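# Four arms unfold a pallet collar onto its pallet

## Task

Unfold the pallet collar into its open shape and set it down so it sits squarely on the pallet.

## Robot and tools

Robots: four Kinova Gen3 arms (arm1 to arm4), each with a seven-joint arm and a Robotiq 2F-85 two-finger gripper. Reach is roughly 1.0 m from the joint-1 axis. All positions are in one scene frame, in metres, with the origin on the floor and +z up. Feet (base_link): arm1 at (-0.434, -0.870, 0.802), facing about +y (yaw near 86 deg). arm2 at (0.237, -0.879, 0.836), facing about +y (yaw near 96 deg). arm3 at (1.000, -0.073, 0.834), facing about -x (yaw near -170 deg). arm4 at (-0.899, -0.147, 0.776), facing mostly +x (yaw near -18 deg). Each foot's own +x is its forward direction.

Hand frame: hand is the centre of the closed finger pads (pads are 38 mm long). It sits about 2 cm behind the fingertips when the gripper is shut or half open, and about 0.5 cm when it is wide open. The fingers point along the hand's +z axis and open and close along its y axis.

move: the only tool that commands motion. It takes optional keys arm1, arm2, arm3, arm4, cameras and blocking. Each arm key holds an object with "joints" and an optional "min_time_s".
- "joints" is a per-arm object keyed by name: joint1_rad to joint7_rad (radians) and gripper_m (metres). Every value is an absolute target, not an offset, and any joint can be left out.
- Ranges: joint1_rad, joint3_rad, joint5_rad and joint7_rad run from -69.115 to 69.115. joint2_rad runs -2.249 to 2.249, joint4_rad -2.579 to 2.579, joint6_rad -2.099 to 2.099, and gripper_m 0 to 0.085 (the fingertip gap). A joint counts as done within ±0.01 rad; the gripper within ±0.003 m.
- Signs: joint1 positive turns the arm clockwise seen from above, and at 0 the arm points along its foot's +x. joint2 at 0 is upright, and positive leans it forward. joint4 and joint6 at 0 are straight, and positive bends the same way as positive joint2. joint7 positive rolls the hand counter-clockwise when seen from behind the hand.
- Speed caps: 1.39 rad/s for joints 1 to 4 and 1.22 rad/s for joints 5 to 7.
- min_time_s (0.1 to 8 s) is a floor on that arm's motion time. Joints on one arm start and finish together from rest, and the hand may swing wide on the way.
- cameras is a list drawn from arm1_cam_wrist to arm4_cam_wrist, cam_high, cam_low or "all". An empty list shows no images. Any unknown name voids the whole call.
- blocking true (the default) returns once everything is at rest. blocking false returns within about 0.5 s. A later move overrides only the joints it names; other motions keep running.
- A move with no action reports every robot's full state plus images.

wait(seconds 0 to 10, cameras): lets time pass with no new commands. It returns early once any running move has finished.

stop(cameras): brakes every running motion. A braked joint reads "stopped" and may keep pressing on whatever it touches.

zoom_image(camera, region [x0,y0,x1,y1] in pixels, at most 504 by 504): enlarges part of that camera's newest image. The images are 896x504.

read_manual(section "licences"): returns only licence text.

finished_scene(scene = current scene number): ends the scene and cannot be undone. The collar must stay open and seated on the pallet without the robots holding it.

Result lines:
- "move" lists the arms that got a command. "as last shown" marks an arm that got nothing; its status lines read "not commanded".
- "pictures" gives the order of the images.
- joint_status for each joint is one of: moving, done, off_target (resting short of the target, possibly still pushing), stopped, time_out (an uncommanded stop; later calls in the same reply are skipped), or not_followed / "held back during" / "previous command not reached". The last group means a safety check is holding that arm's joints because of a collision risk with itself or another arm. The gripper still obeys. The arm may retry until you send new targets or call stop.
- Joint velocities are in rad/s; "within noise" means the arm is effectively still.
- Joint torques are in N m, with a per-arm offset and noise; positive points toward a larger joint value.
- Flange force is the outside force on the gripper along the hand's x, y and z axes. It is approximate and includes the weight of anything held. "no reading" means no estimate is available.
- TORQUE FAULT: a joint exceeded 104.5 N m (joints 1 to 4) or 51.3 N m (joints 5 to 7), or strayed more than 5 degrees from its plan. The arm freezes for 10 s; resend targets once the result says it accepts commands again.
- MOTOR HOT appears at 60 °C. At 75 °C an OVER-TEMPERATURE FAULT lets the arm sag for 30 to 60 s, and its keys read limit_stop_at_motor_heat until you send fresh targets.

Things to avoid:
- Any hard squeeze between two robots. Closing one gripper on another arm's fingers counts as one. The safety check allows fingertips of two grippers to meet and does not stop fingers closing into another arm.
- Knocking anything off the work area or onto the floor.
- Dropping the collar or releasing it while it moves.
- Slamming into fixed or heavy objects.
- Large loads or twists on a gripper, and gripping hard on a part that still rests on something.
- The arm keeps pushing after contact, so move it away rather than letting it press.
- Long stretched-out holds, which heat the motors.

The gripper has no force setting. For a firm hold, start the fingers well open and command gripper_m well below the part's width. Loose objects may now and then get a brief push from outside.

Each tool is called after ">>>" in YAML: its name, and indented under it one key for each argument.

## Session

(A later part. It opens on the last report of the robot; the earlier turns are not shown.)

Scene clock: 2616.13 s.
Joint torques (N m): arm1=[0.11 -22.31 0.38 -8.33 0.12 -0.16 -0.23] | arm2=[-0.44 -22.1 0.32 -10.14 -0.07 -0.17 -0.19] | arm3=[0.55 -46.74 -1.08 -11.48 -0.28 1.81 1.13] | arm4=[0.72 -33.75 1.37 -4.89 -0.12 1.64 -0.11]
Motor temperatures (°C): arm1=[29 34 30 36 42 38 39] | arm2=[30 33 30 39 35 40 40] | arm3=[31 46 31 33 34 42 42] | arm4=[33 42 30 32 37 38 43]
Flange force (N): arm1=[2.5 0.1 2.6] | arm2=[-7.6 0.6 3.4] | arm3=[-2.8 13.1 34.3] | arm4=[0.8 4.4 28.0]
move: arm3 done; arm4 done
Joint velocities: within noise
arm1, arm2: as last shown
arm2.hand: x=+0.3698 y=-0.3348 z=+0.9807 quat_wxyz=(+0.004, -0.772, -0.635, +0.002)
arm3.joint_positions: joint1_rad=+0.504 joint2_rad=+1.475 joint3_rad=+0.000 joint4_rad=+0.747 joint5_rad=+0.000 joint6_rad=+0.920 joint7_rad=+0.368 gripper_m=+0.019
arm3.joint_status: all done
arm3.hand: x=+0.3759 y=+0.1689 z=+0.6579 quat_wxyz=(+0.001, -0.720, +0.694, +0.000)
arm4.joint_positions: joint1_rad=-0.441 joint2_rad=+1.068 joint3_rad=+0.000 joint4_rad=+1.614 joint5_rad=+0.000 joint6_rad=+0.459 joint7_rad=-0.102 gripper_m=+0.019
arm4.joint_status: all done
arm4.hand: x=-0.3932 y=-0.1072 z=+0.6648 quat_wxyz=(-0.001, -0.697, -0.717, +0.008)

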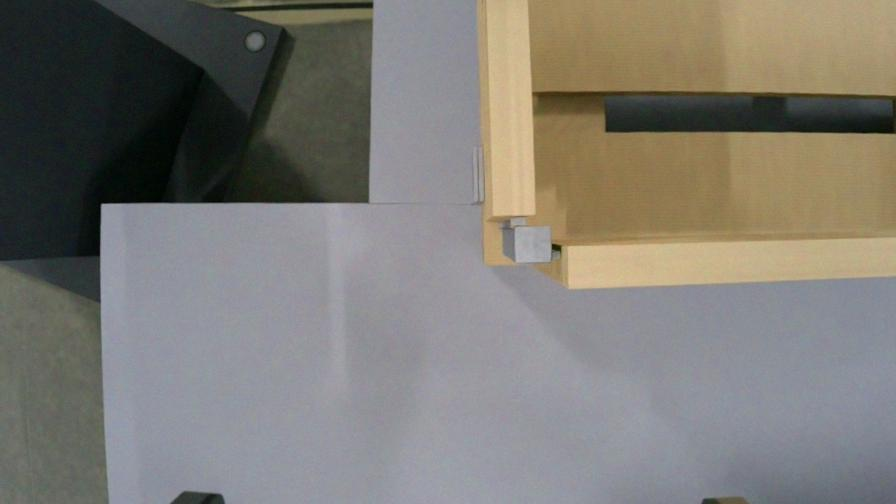

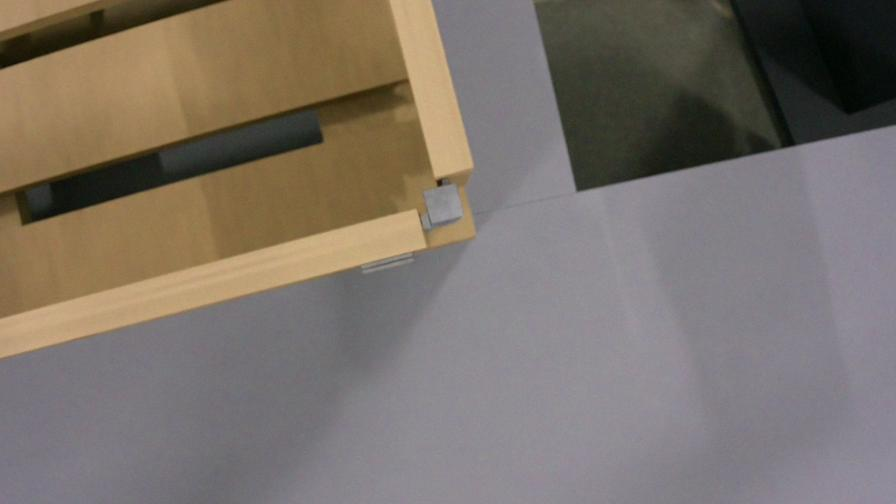

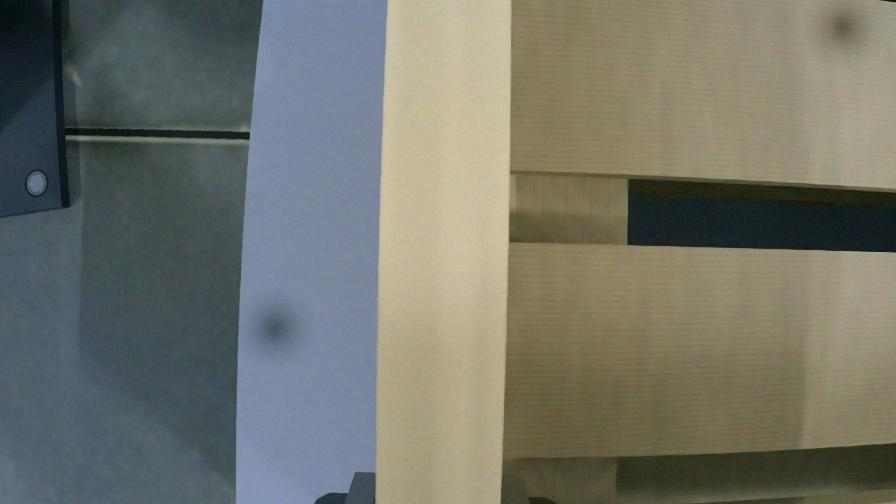

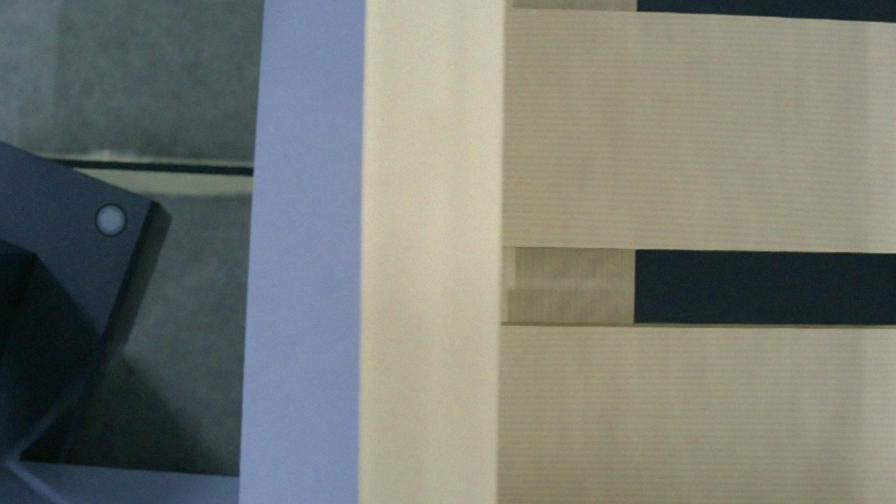

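>>> move:
  arm3: {"joints": {"joint2_rad": 1.4961, "joint4_rad": 0.7301, "joint6_rad": 0.9154}, "min_time_s": 2}
  arm4: {"joints": {"joint2_rad": 1.0893, "joint4_rad": 1.6079, "joint6_rad": 0.4444}, "min_time_s": 2}
  cameras: ["arm1_cam_wrist", "arm2_cam_wrist"]

Scene clock: 2703.20 s.
Joint torques (N m): arm1=[0.12 -22.32 0.32 -8.38 0.13 -0.13 -0.24] | arm2=[-0.47 -22.14 0.3 -10.18 -0.06 -0.16 -0.19] | arm3=[0.8 -46.12 -0.81 -10.88 -0.1 2.14 1.17] | arm4=[0.57 -33.52 1.35 -4.26 0.01 1.92 -0.1]
Motor temperatures (°C): arm1=[29 34 30 36 42 38 39] | arm2=[30 34 30 39 35 40 40] | arm3=[31 45 31 33 34 42 42] | arm4=[33 46 30 32 37 38 43]
Flange force (N): arm1=[2.2 0.1 2.7] | arm2=[-7.7 0.6 3.5] | arm3=[-2.9 14.3 34.3] | arm4=[0.5 4.8 28.1]
move: arm3 done; arm4 done
Joint velocities: within noise
arm1, arm2: as last shown
arm3.joint_positions: joint1_rad=+0.504 joint2_rad=+1.496 joint3_rad=+0.000 joint4_rad=+0.730 joint5_rad=+0.000 joint6_rad=+0.915 joint7_rad=+0.368 gripper_m=+0.019
arm3.joint_status: all done
arm3.hand: x=+0.3759 y=+0.1689 z=+0.6478 quat_wxyz=(+0.001, -0.720, +0.694, +0.001)
arm4.joint_positions: joint1_rad=-0.441 joint2_rad=+1.089 joint3_rad=+0.000 joint4_rad=+1.608 joint5_rad=+0.000 joint6_rad=+0.444 joint7_rad=-0.102 gripper_m=+0.019
arm4.joint_status: all done
arm4.hand: x=-0.3933 y=-0.1073 z=+0.6549 quat_wxyz=(-0.001, -0.697, -0.717, +0.008)

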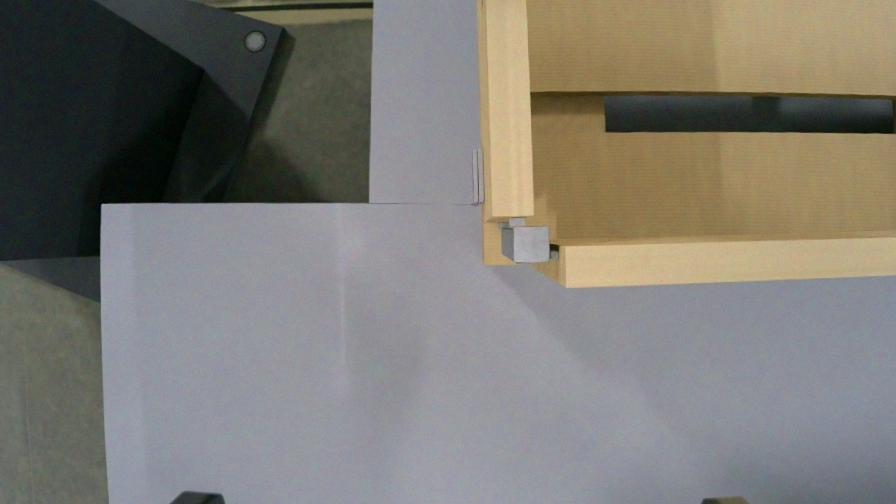

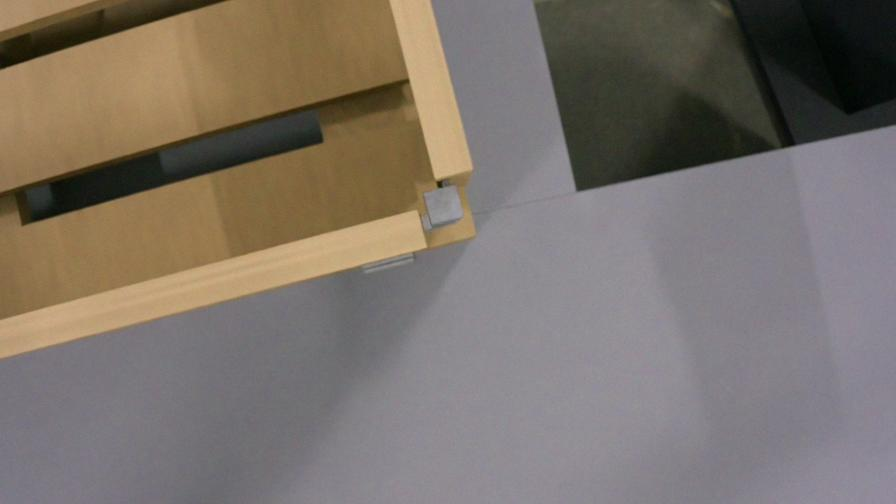

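>>> move:
  arm3: {"joints": {"joint2_rad": 1.5137, "joint4_rad": 0.7152, "joint6_rad": 0.9127}, "min_time_s": 2}
  arm4: {"joints": {"joint2_rad": 1.1065, "joint4_rad": 1.6023, "joint6_rad": 0.4328}, "min_time_s": 2}
  cameras: ["arm1_cam_wrist", "arm2_cam_wrist", "cam_low"]

Scene clock: 2710.80 s.
Joint torques (N m): arm1=[-0.01 -22.24 0.33 -8.38 0.1 -0.11 -0.26] | arm2=[-0.47 -22.15 0.33 -10.12 -0.08 -0.18 -0.15] | arm3=[0.92 -45.86 -0.66 -10.64 0 2.26 1.25] | arm4=[0.5 -33.45 1.35 -3.78 -0.01 2.09 -0.07]
Motor temperatures (°C): arm1=[29 34 30 36 42 38 39] | arm2=[30 34 30 39 35 40 40] | arm3=[31 45 31 33 34 42 42] | arm4=[33 45 30 32 37 38 43]
Flange force (N): arm1=[2.0 0.3 2.7] | arm2=[-7.4 0.6 3.4] | arm3=[-2.8 14.8 34.4] | arm4=[0.5 5.3 28.3]
move: arm3 done; arm4 done
Joint velocities: within noise
arm1, arm2: as last shown
arm3.joint_positions: joint1_rad=+0.504 joint2_rad=+1.514 joint3_rad=+0.000 joint4_rad=+0.715 joint5_rad=+0.000 joint6_rad=+0.913 joint7_rad=+0.368 gripper_m=+0.019
arm3.joint_status: all done
arm3.hand: x=+0.3760 y=+0.1689 z=+0.6397 quat_wxyz=(+0.001, -0.720, +0.694, +0.000)
arm4.joint_positions: joint1_rad=-0.441 joint2_rad=+1.106 joint3_rad=+0.000 joint4_rad=+1.602 joint5_rad=+0.000 joint6_rad=+0.433 joint7_rad=-0.102 gripper_m=+0.019
arm4.joint_status: all done
arm4.hand: x=-0.3934 y=-0.1074 z=+0.6469 quat_wxyz=(-0.001, -0.697, -0.717, +0.008)

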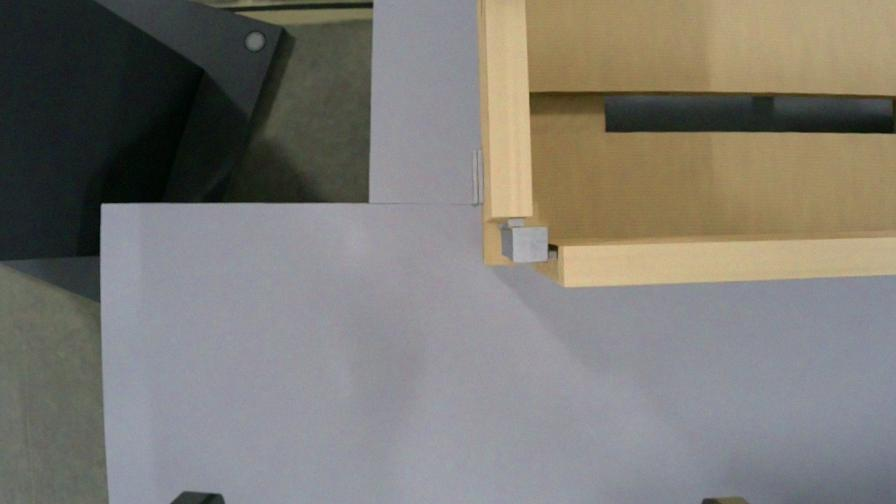

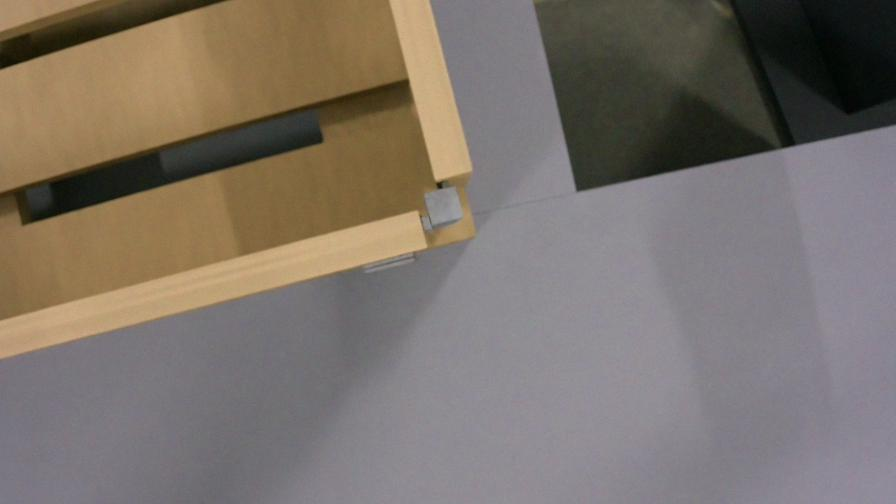

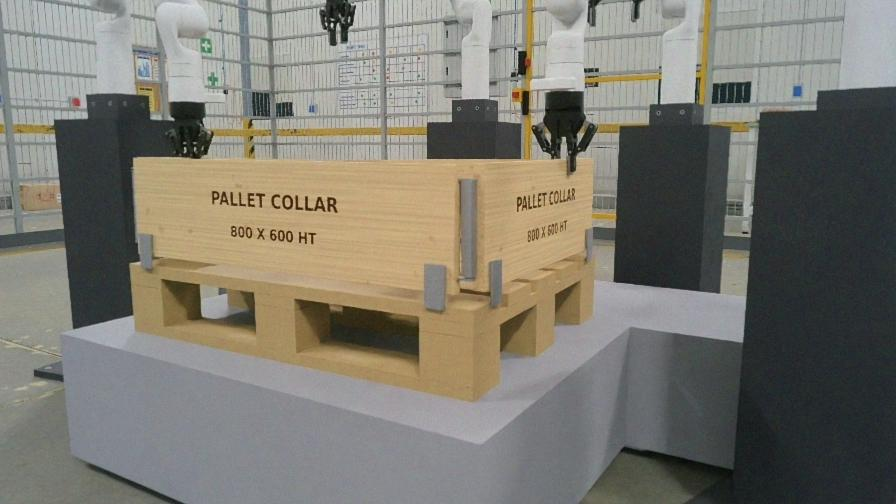

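>>> move:
  arm3: {"joints": {"joint2_rad": 1.5361, "joint4_rad": 0.6951, "joint6_rad": 0.9104}, "min_time_s": 2.5}
  arm4: {"joints": {"joint2_rad": 1.1282, "joint4_rad": 1.5945, "joint6_rad": 0.4189}, "min_time_s": 2.5}
  cameras: ["cam_low", "cam_high"]

>>> zoom_image:
  camera: "cam_low"
  region: [120, 140, 620, 410]

Scene clock: 2722.70 s.
Joint torques (N m): arm1=[0.09 -22.32 0.37 -8.41 0.15 -0.17 -0.23] | arm2=[-0.5 -22.15 0.3 -10.15 -0.07 -0.19 -0.16] | arm3=[-1.77 -42.86 -1.84 -10.21 -0.27 1.22 1.12] | arm4=[0.65 -32.92 0.7 -4.3 -0.23 1.77 0.01]
Motor temperatures (°C): arm1=[29 34 30 36 42 38 39] | arm2=[30 34 30 39 35 40 40] | arm3=[31 45 31 33 34 42 42] | arm4=[33 45 30 32 37 38 43]
Flange force (N): arm1=[2.2 0.1 2.7] | arm2=[-7.4 0.6 3.4] | arm3=[-6.7 13.3 28.6] | arm4=[0.8 2.8 26.1]
move: arm3 done; arm4 done
Joint velocities: within noise
arm1, arm2: as last shown
arm3.joint_positions: joint1_rad=+0.504 joint2_rad=+1.536 joint3_rad=+0.000 joint4_rad=+0.695 joint5_rad=+0.000 joint6_rad=+0.910 joint7_rad=+0.368 gripper_m=+0.019
arm3.joint_status: all done
arm3.hand: x=+0.3760 y=+0.1690 z=+0.6298 quat_wxyz=(+0.001, -0.720, +0.694, +0.001)
arm4.joint_positions: joint1_rad=-0.441 joint2_rad=+1.128 joint3_rad=+0.000 joint4_rad=+1.594 joint5_rad=+0.000 joint6_rad=+0.419 joint7_rad=-0.102 gripper_m=+0.019
arm4.joint_status: all done
arm4.hand: x=-0.3934 y=-0.1075 z=+0.6369 quat_wxyz=(-0.001, -0.697, -0.717, +0.008)
pictures: cam_high, cam_low

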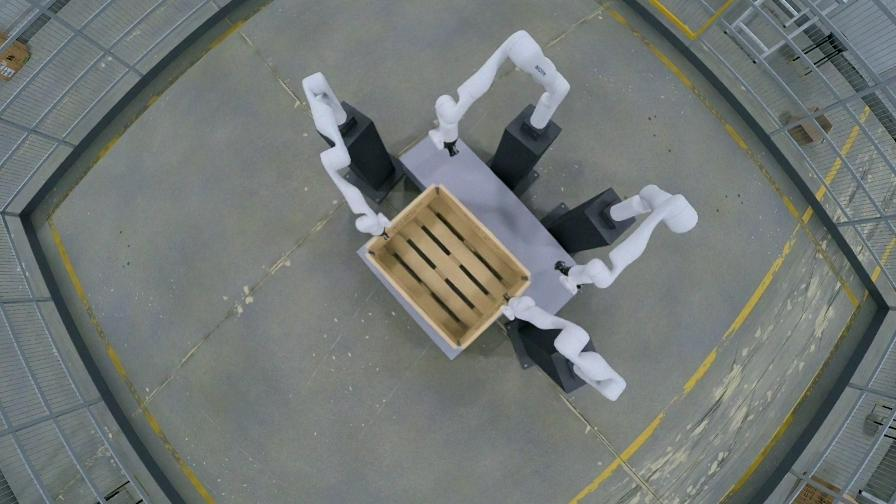

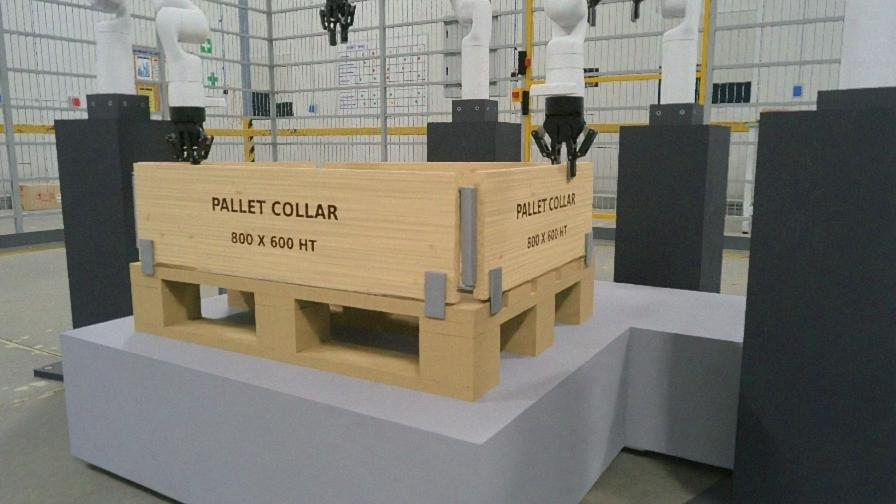

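Scaled by 1.008 from the camera's image (finer frame: 1280x720).

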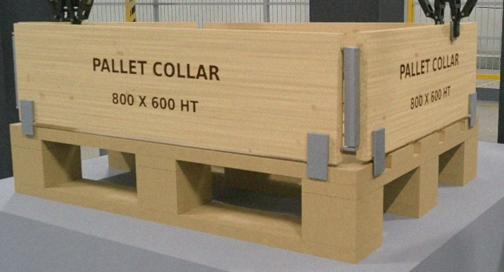

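>>> move:
  cameras: ["arm3_cam_wrist", "arm4_cam_wrist", "arm1_cam_wrist", "arm2_cam_wrist"]

Scene clock: 2735.63 s.
Joint torques (N m): arm1=[0.12 -22.37 0.43 -8.36 0.14 -0.18 -0.27] | arm2=[-0.48 -22.12 0.32 -10.15 -0.06 -0.21 -0.18] | arm3=[-1.79 -42.81 -1.82 -10.25 -0.25 1.21 1.13] | arm4=[0.62 -32.87 0.71 -4.33 -0.17 1.76 -0.04]
Motor temperatures (°C): arm1=[29 35 30 36 42 38 39] | arm2=[30 34 30 39 35 40 40] | arm3=[31 44 31 33 34 42 42] | arm4=[33 45 30 32 37 38 43]
Flange force (N): arm1=[2.5 0.1 2.7] | arm2=[-7.5 0.6 3.3] | arm3=[-6.5 12.9 28.4] | arm4=[0.7 2.7 25.9]
Joint velocities: within noise
arm1.joint_positions: joint1_rad=-0.071 joint2_rad=+0.671 joint3_rad=+0.000 joint4_rad=+1.416 joint5_rad=+0.000 joint6_rad=+1.055 joint7_rad=-1.571 gripper_m=+0.085
arm1.joint_status: not commanded
arm1.hand: x=-0.4092 y=-0.3356 z=+0.9529 quat_wxyz=(+0.005, -0.706, -0.708, +0.001) (m; scene frame)
arm2.joint_positions: joint1_rad=+0.290 joint2_rad=+0.729 joint3_rad=+0.000 joint4_rad=+1.315 joint5_rad=+0.000 joint6_rad=+1.097 joint7_rad=-1.571 gripper_m=+0.042
arm2.joint_status: not commanded
arm2.hand: x=+0.3698 y=-0.3348 z=+0.9807 quat_wxyz=(+0.004, -0.772, -0.635, +0.002) (m; scene frame)
arm3.joint_positions: joint1_rad=+0.504 joint2_rad=+1.536 joint3_rad=+0.000 joint4_rad=+0.695 joint5_rad=+0.000 joint6_rad=+0.910 joint7_rad=+0.368 gripper_m=+0.019
arm3.joint_status: all done
arm3.hand: x=+0.3760 y=+0.1690 z=+0.6298 quat_wxyz=(+0.001, -0.720, +0.694, +0.001) (m; scene frame)
arm4.joint_positions: joint1_rad=-0.441 joint2_rad=+1.128 joint3_rad=+0.000 joint4_rad=+1.594 joint5_rad=+0.000 joint6_rad=+0.419 joint7_rad=-0.102 gripper_m=+0.019
arm4.joint_status: all done
arm4.hand: x=-0.3934 y=-0.1075 z=+0.6369 quat_wxyz=(-0.001, -0.697, -0.717, +0.008) (m; scene frame)
pictures: arm1_cam_wrist, arm2_cam_wrist, arm3_cam_wrist, arm4_cam_wrist

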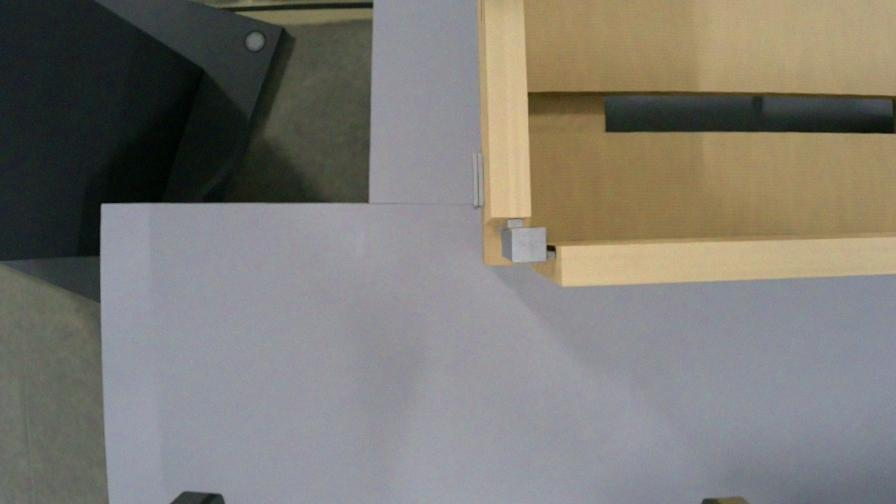

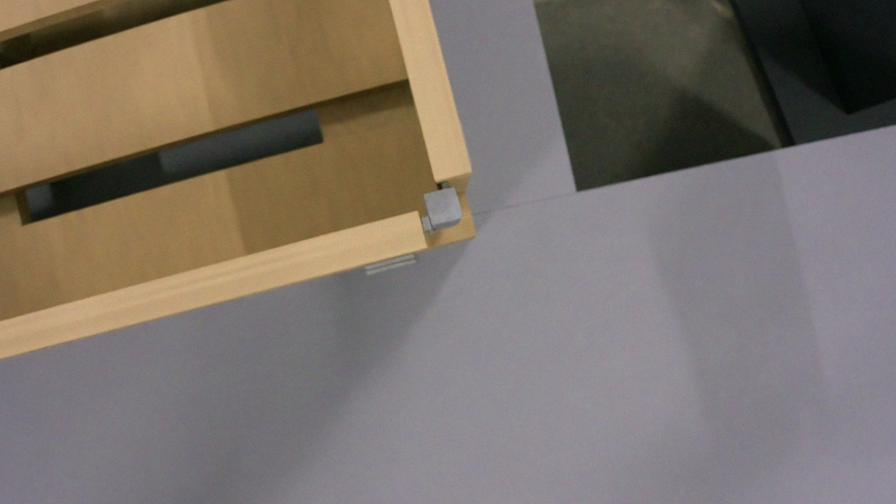

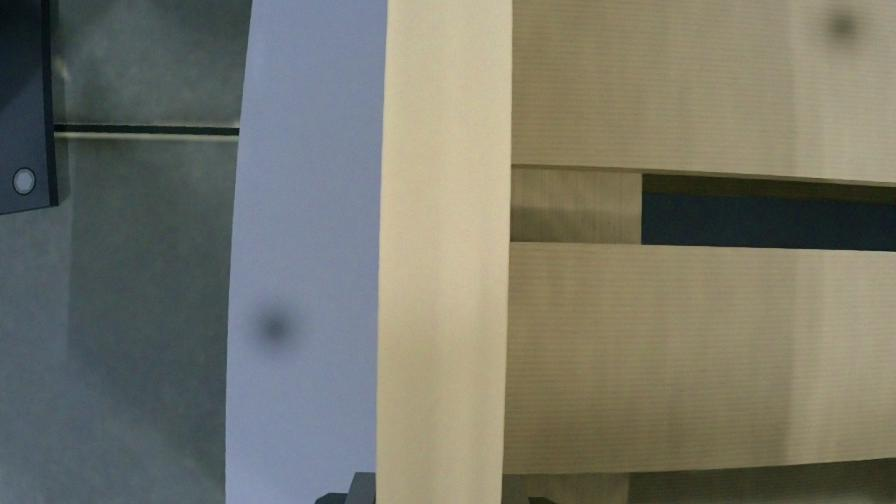

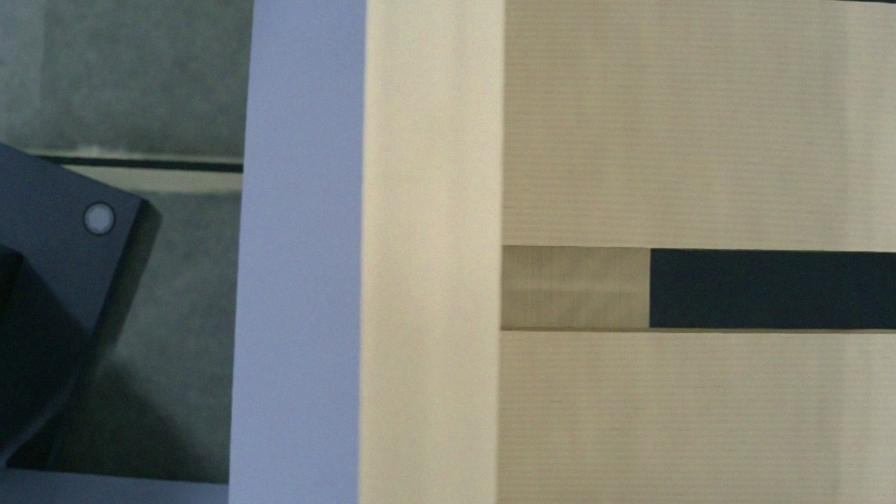

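>>> move:
  arm3: {"joints": {"joint1_rad": 0.5064}, "min_time_s": 1}

>>> move:
  arm3: {"joints": {"joint2_rad": 1.5452, "joint4_rad": 0.6864, "joint6_rad": 0.9099}, "min_time_s": 1.5}
  arm4: {"joints": {"joint2_rad": 1.1369, "joint4_rad": 1.5912, "joint6_rad": 0.4135}, "min_time_s": 1.5}
  cameras: ["cam_low"]

>>> zoom_image:
  camera: "cam_low"
  region: [120, 140, 620, 410]

Scene clock: 2759.30 s.
Joint torques (N m): arm1=[0.08 -22.34 0.31 -8.32 0.12 -0.19 -0.23] | arm2=[-0.43 -22.13 0.33 -10.16 -0.1 -0.19 -0.2] | arm3=[3.27 -44.77 1.78 -11.1 1.27 1.07 0.95] | arm4=[0.89 -32.38 1.07 -3.05 -0.04 2.34 0.06]
Motor temperatures (°C): arm1=[29 35 30 36 42 38 39] | arm2=[30 34 30 39 35 40 40] | arm3=[31 44 31 33 34 42 42] | arm4=[33 44 30 32 37 38 43]
Flange force (N): arm1=[2.6 0.1 2.5] | arm2=[-7.5 0.6 3.4] | arm3=[0.4 15.2 31.0] | arm4=[1.5 5.4 26.7]
move: arm3 done
Joint velocities: within noise
arm1, arm2, arm4: as last shown
arm3.joint_positions: joint1_rad=+0.506 joint2_rad=+1.536 joint3_rad=+0.000 joint4_rad=+0.695 joint5_rad=+0.000 joint6_rad=+0.910 joint7_rad=+0.368 gripper_m=+0.019
arm3.joint_status: all done
arm3.hand: x=+0.3765 y=+0.1702 z=+0.6298 quat_wxyz=(+0.001, -0.719, +0.695, +0.001)
pictures: none

Scene clock: 2761.10 s.
Joint torques (N m): arm1=[0.05 -22.36 0.36 -8.35 0.13 -0.16 -0.21] | arm2=[-0.44 -22.1 0.31 -10.13 -0.07 -0.21 -0.17] | arm3=[-0.69 -39.89 -0.63 -9.56 0.31 0.78 0.83] | arm4=[2.54 -32.17 2.84 -3.72 0.35 1.74 0.11]
Motor temperatures (°C): arm1=[29 35 30 36 42 38 39] | arm2=[30 34 30 39 35 40 40] | arm3=[31 44 31 33 34 42 42] | arm4=[33 44 30 32 37 38 43]
Flange force (N): arm1=[2.5 0.2 2.7] | arm2=[-7.4 0.6 3.2] | arm3=[-5.1 12.5 23.2] | arm4=[4.8 3.6 24.8]
move: arm3 done; arm4 done
Joint velocities: within noise
arm1, arm2: as last shown
arm3.joint_positions: joint1_rad=+0.506 joint2_rad=+1.545 joint3_rad=+0.000 joint4_rad=+0.686 joint5_rad=+0.000 joint6_rad=+0.910 joint7_rad=+0.368 gripper_m=+0.019
arm3.joint_status: all done
arm3.hand: x=+0.3764 y=+0.1702 z=+0.6259 quat_wxyz=(+0.001, -0.719, +0.695, +0.001)
arm4.joint_positions: joint1_rad=-0.441 joint2_rad=+1.137 joint3_rad=+0.000 joint4_rad=+1.591 joint5_rad=+0.000 joint6_rad=+0.414 joint7_rad=-0.102 gripper_m=+0.019
arm4.joint_status: all done
arm4.hand: x=-0.3935 y=-0.1076 z=+0.6329 quat_wxyz=(-0.001, -0.697, -0.717, +0.008)

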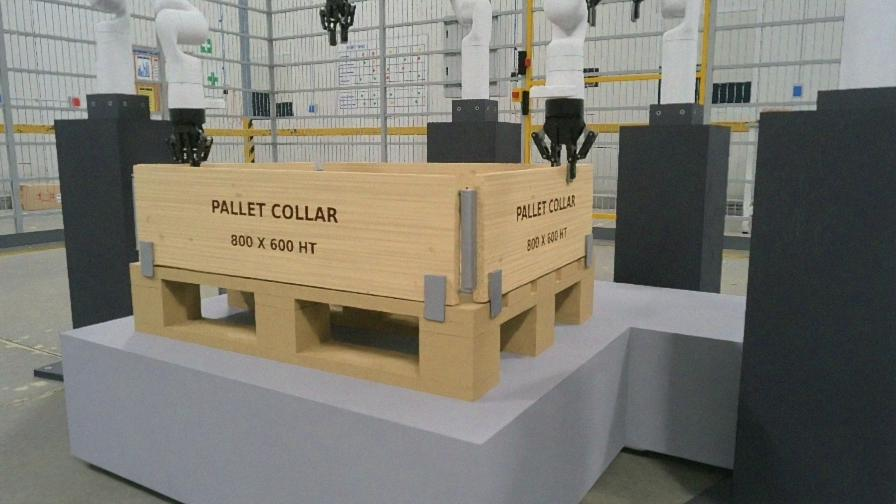

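Scaled by 1.008 from the camera's image (finer frame: 1280x720).

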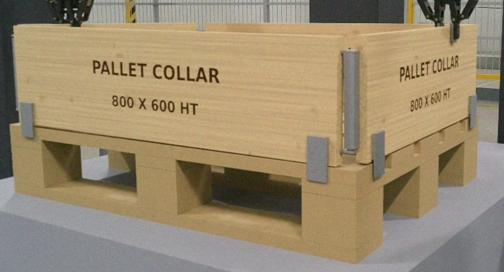

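>>> zoom_image:
  camera: "cam_low"
  region: [400, 230, 620, 350]

>>> zoom_image:
  camera: "cam_low"
  region: [110, 210, 330, 330]

Scaled by 2.291 from the camera's image (finer frame: 1280x720).

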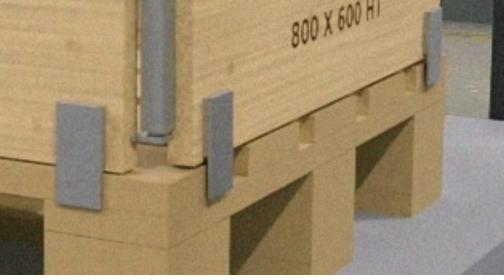

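Scaled by 2.291 from the camera's image (finer frame: 1280x720).

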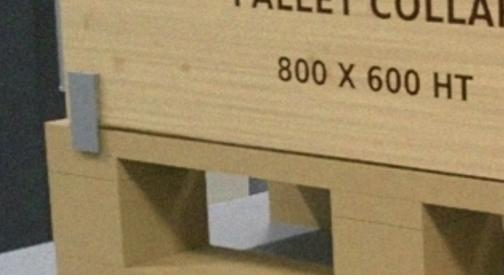

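>>> move:
  arm3: {"joints": {"joint2_rad": 1.5545, "joint4_rad": 0.6777, "joint6_rad": 0.9094}, "min_time_s": 1.5}
  arm4: {"joints": {"joint2_rad": 1.1456, "joint4_rad": 1.5879, "joint6_rad": 0.4081}, "min_time_s": 1.5}
  cameras: ["cam_low", "arm1_cam_wrist", "arm2_cam_wrist"]

>>> zoom_image:
  camera: "cam_low"
  region: [400, 230, 620, 350]

>>> zoom_image:
  camera: "cam_low"
  region: [110, 210, 330, 330]

Scene clock: 2787.60 s.
Joint torques (N m): arm1=[0.13 -22.35 0.38 -8.33 0.15 -0.14 -0.25] | arm2=[-0.47 -22.14 0.3 -10.19 -0.06 -0.17 -0.2] | arm3=[-1.26 -37.73 -0.76 -9.02 0.29 0.6 0.67] | arm4=[0.35 -30.22 1.03 -3.17 0.24 1.56 0.22]
Motor temperatures (°C): arm1=[29 35 30 36 42 38 39] | arm2=[30 34 30 39 35 40 40] | arm3=[31 43 31 33 34 42 42] | arm4=[33 44 30 32 37 38 43]
Flange force (N): arm1=[2.5 0.1 2.7] | arm2=[-7.7 0.7 3.5] | arm3=[-5.7 11.1 19.5] | arm4=[0.7 4.5 20.7]
move: arm3 done; arm4 done
Joint velocities: within noise
arm1, arm2: as last shown
arm3.joint_positions: joint1_rad=+0.506 joint2_rad=+1.555 joint3_rad=+0.000 joint4_rad=+0.678 joint5_rad=+0.000 joint6_rad=+0.909 joint7_rad=+0.368 gripper_m=+0.019
arm3.joint_status: all done
arm3.hand: x=+0.3765 y=+0.1702 z=+0.6218 quat_wxyz=(+0.001, -0.719, +0.695, +0.000)
arm4.joint_positions: joint1_rad=-0.441 joint2_rad=+1.146 joint3_rad=+0.000 joint4_rad=+1.588 joint5_rad=+0.000 joint6_rad=+0.408 joint7_rad=-0.102 gripper_m=+0.019
arm4.joint_status: all done
arm4.hand: x=-0.3936 y=-0.1076 z=+0.6289 quat_wxyz=(-0.001, -0.697, -0.717, +0.008)
pictures: arm1_cam_wrist, arm2_cam_wrist, cam_low

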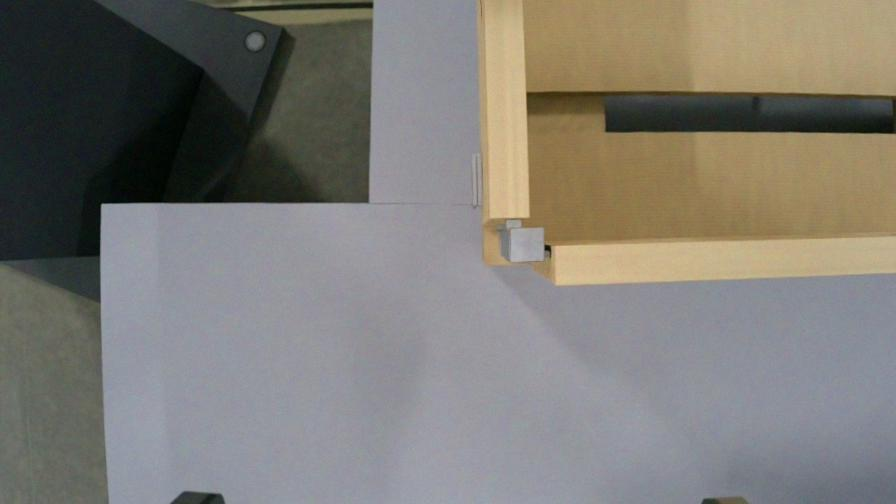

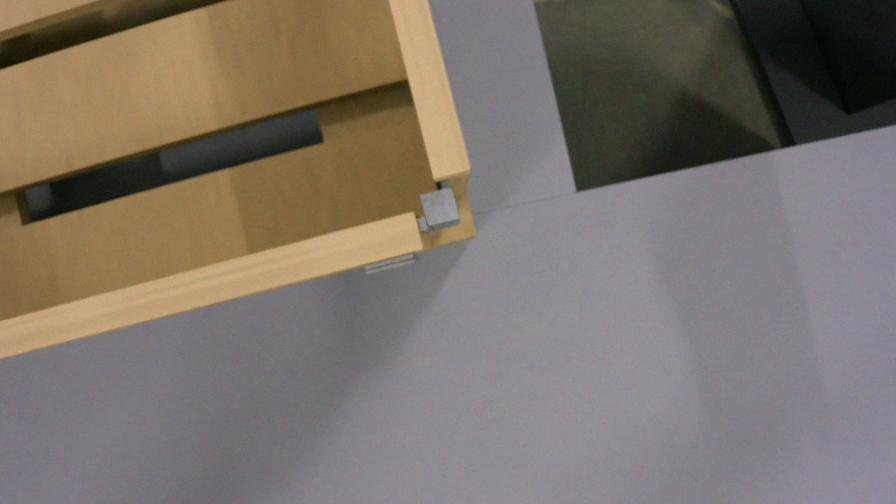

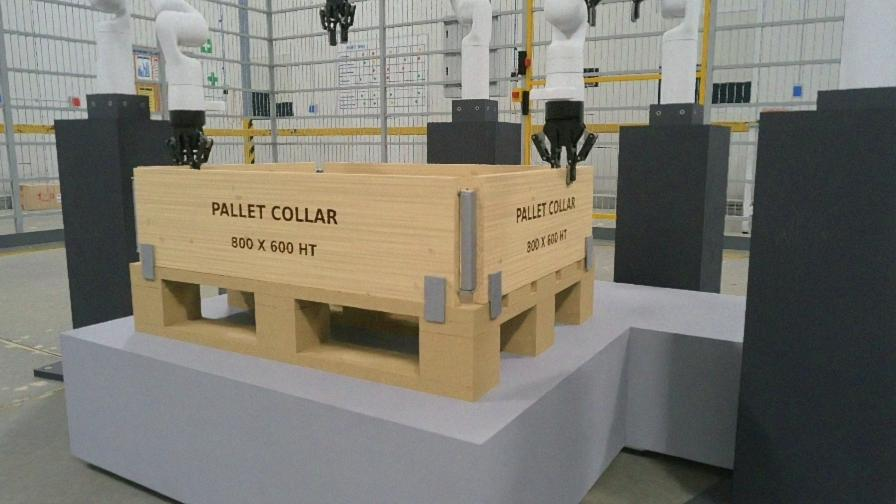

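Scaled by 2.291 from the camera's image (finer frame: 1280x720).

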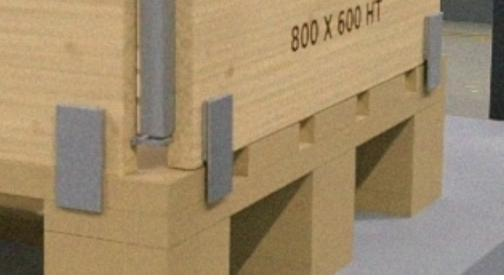

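Scaled by 2.291 from the camera's image (finer frame: 1280x720).

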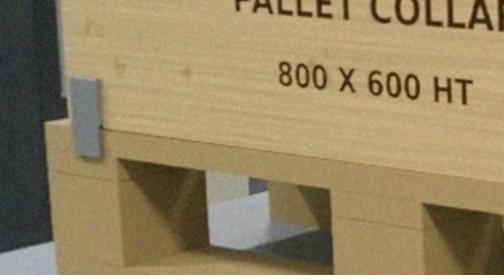

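>>> move:
  arm3: {"joints": {"joint2_rad": 1.564, "joint4_rad": 0.6689, "joint6_rad": 0.909}, "min_time_s": 2}
  arm4: {"joints": {"joint2_rad": 1.1541, "joint4_rad": 1.5845, "joint6_rad": 0.4029}, "min_time_s": 2}
  cameras: ["cam_low"]

>>> zoom_image:
  camera: "cam_low"
  region: [400, 230, 620, 350]

>>> zoom_image:
  camera: "cam_low"
  region: [110, 210, 330, 330]

Scene clock: 2801.73 s.
Joint torques (N m): arm1=[0.12 -22.31 0.31 -8.33 0.09 -0.17 -0.21] | arm2=[-0.5 -22.12 0.33 -10.15 -0.05 -0.18 -0.18] | arm3=[-1.39 -10.5 -1.33 -7.58 0.23 -7.17 0.54] | arm4=[-2.53 11.32 -2.4 -12.43 -0.11 -11.93 0.13]
Motor temperatures (°C): arm1=[29 35 30 36 42 38 39] | arm2=[30 34 30 39 35 40 40] | arm3=[31 43 31 33 34 42 42] | arm4=[33 43 30 32 37 38 43]
Flange force (N): arm1=[2.5 0.0 2.6] | arm2=[-7.5 0.7 3.4] | arm3=[6.1 -17.2 -41.5] | arm4=[-6.9 -30.2 -96.0]
move: arm3 done; arm4 done
Joint velocities: within noise
arm1, arm2: as last shown
arm3.joint_positions: joint1_rad=+0.506 joint2_rad=+1.564 joint3_rad=+0.000 joint4_rad=+0.669 joint5_rad=+0.000 joint6_rad=+0.909 joint7_rad=+0.368 gripper_m=+0.019
arm3.joint_status: all done
arm3.hand: x=+0.3767 y=+0.1702 z=+0.6176 quat_wxyz=(+0.001, -0.719, +0.695, +0.000)
arm4.joint_positions: joint1_rad=-0.441 joint2_rad=+1.154 joint3_rad=+0.000 joint4_rad=+1.584 joint5_rad=+0.000 joint6_rad=+0.403 joint7_rad=-0.102 gripper_m=+0.019
arm4.joint_status: all done
arm4.hand: x=-0.3936 y=-0.1077 z=+0.6250 quat_wxyz=(-0.001, -0.697, -0.717, +0.008)

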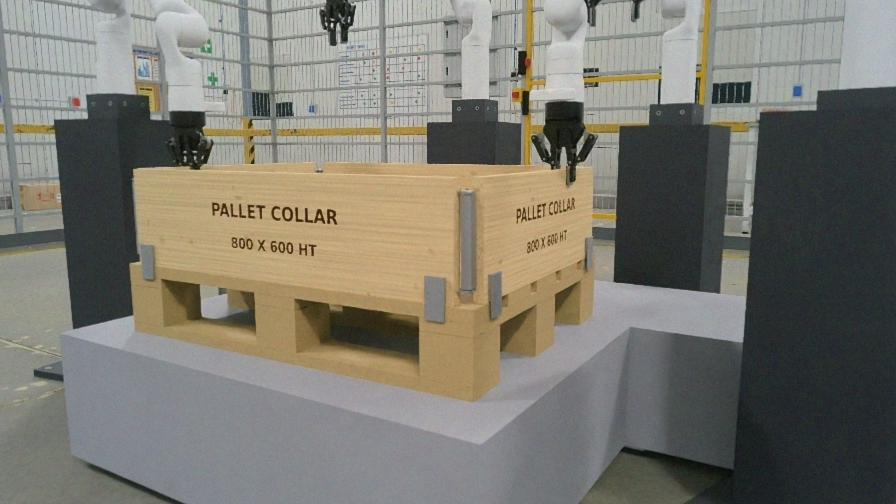

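Scaled by 2.291 from the camera's image (finer frame: 1280x720).

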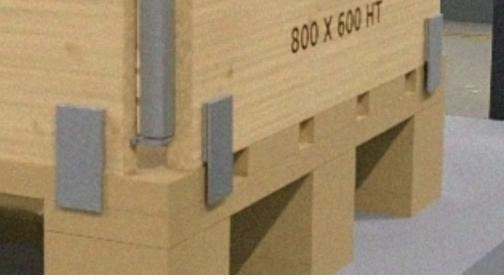

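Scaled by 2.291 from the camera's image (finer frame: 1280x720).

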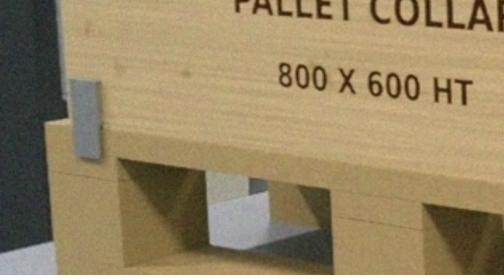

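>>> move:
  arm3: {"joints": {"joint2_rad": 1.5595, "joint4_rad": 0.6731, "joint6_rad": 0.9092}, "min_time_s": 1}
  arm4: {"joints": {"joint2_rad": 1.1488, "joint4_rad": 1.5866, "joint6_rad": 0.4061}, "min_time_s": 1}
  cameras: ["arm1_cam_wrist", "arm2_cam_wrist", "arm3_cam_wrist", "arm4_cam_wrist"]

Scene clock: 2809.20 s.
Joint torques (N m): arm1=[0.07 -22.3 0.41 -8.37 0.09 -0.14 -0.26] | arm2=[-0.45 -22.15 0.29 -10.17 -0.06 -0.18 -0.16] | arm3=[-0.74 -31.86 -0.82 -7.17 0.16 0.48 0.54] | arm4=[-0.44 -26.11 0.36 -3.8 0.17 0.26 0.25]
Motor temperatures (°C): arm1=[29 35 30 36 42 38 39] | arm2=[30 34 30 39 35 40 40] | arm3=[31 42 31 33 34 42 42] | arm4=[33 43 30 32 37 39 43]
Flange force (N): arm1=[2.2 0.2 2.7] | arm2=[-7.5 0.5 3.4] | arm3=[-4.4 9.5 10.0] | arm4=[-0.9 2.1 9.4]
move: arm3 done; arm4 done
Joint velocities: within noise
arm1, arm2: as last shown
arm3.joint_positions: joint1_rad=+0.506 joint2_rad=+1.560 joint3_rad=+0.000 joint4_rad=+0.673 joint5_rad=+0.000 joint6_rad=+0.909 joint7_rad=+0.368 gripper_m=+0.019
arm3.joint_status: all done
arm3.hand: x=+0.3766 y=+0.1702 z=+0.6196 quat_wxyz=(+0.001, -0.719, +0.695, +0.000)
arm4.joint_positions: joint1_rad=-0.441 joint2_rad=+1.149 joint3_rad=+0.000 joint4_rad=+1.587 joint5_rad=+0.000 joint6_rad=+0.406 joint7_rad=-0.102 gripper_m=+0.019
arm4.joint_status: all done
arm4.hand: x=-0.3936 y=-0.1076 z=+0.6274 quat_wxyz=(-0.001, -0.697, -0.717, +0.008)

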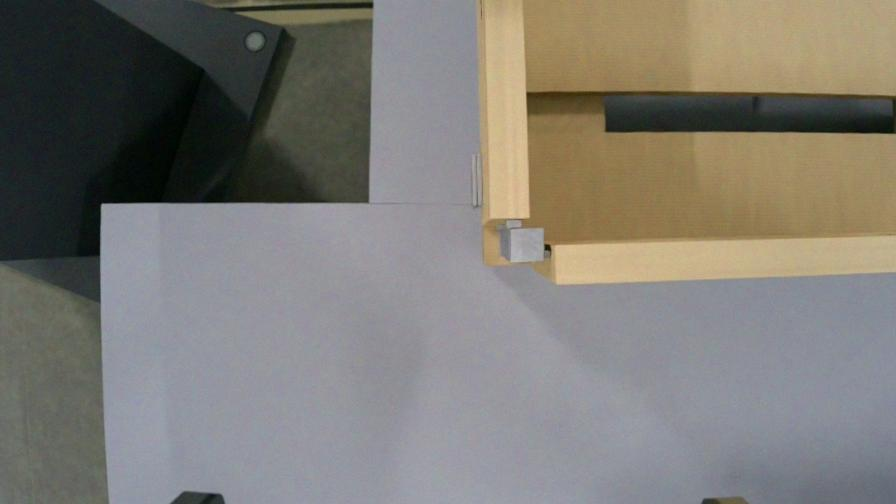

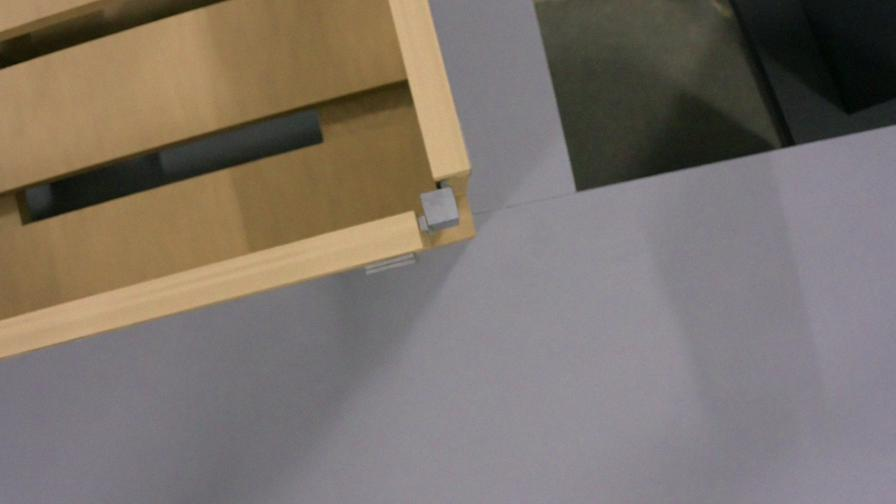

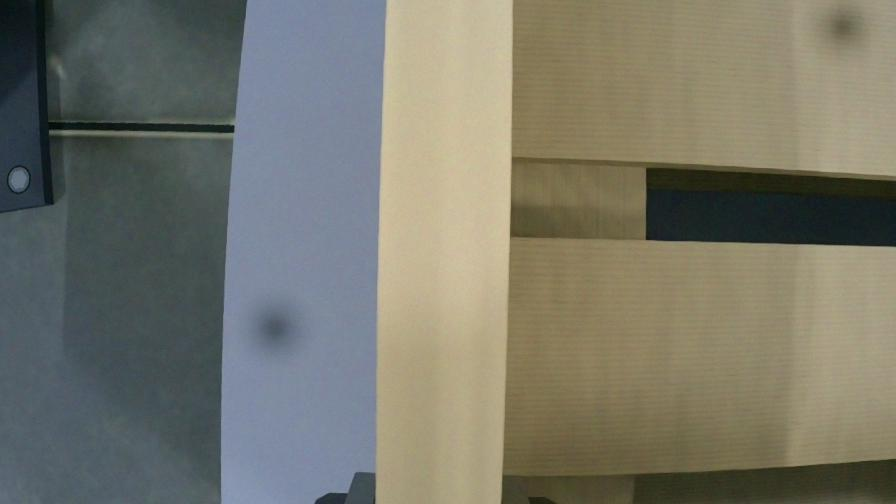

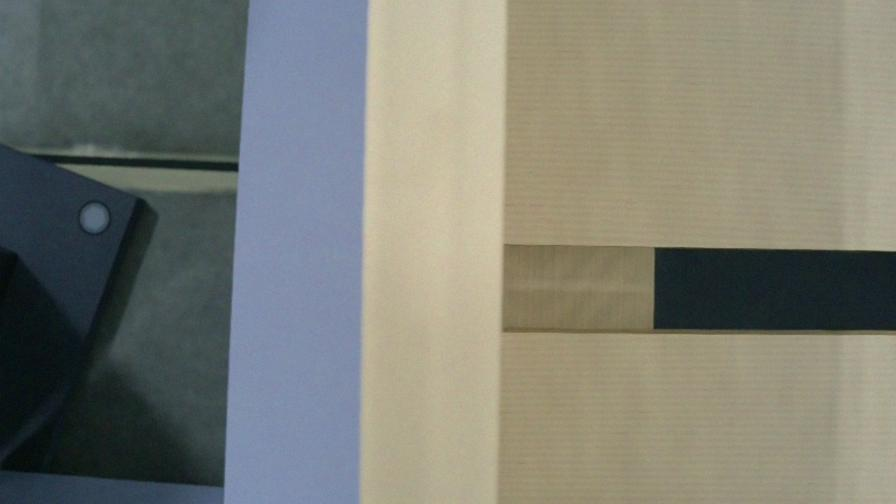

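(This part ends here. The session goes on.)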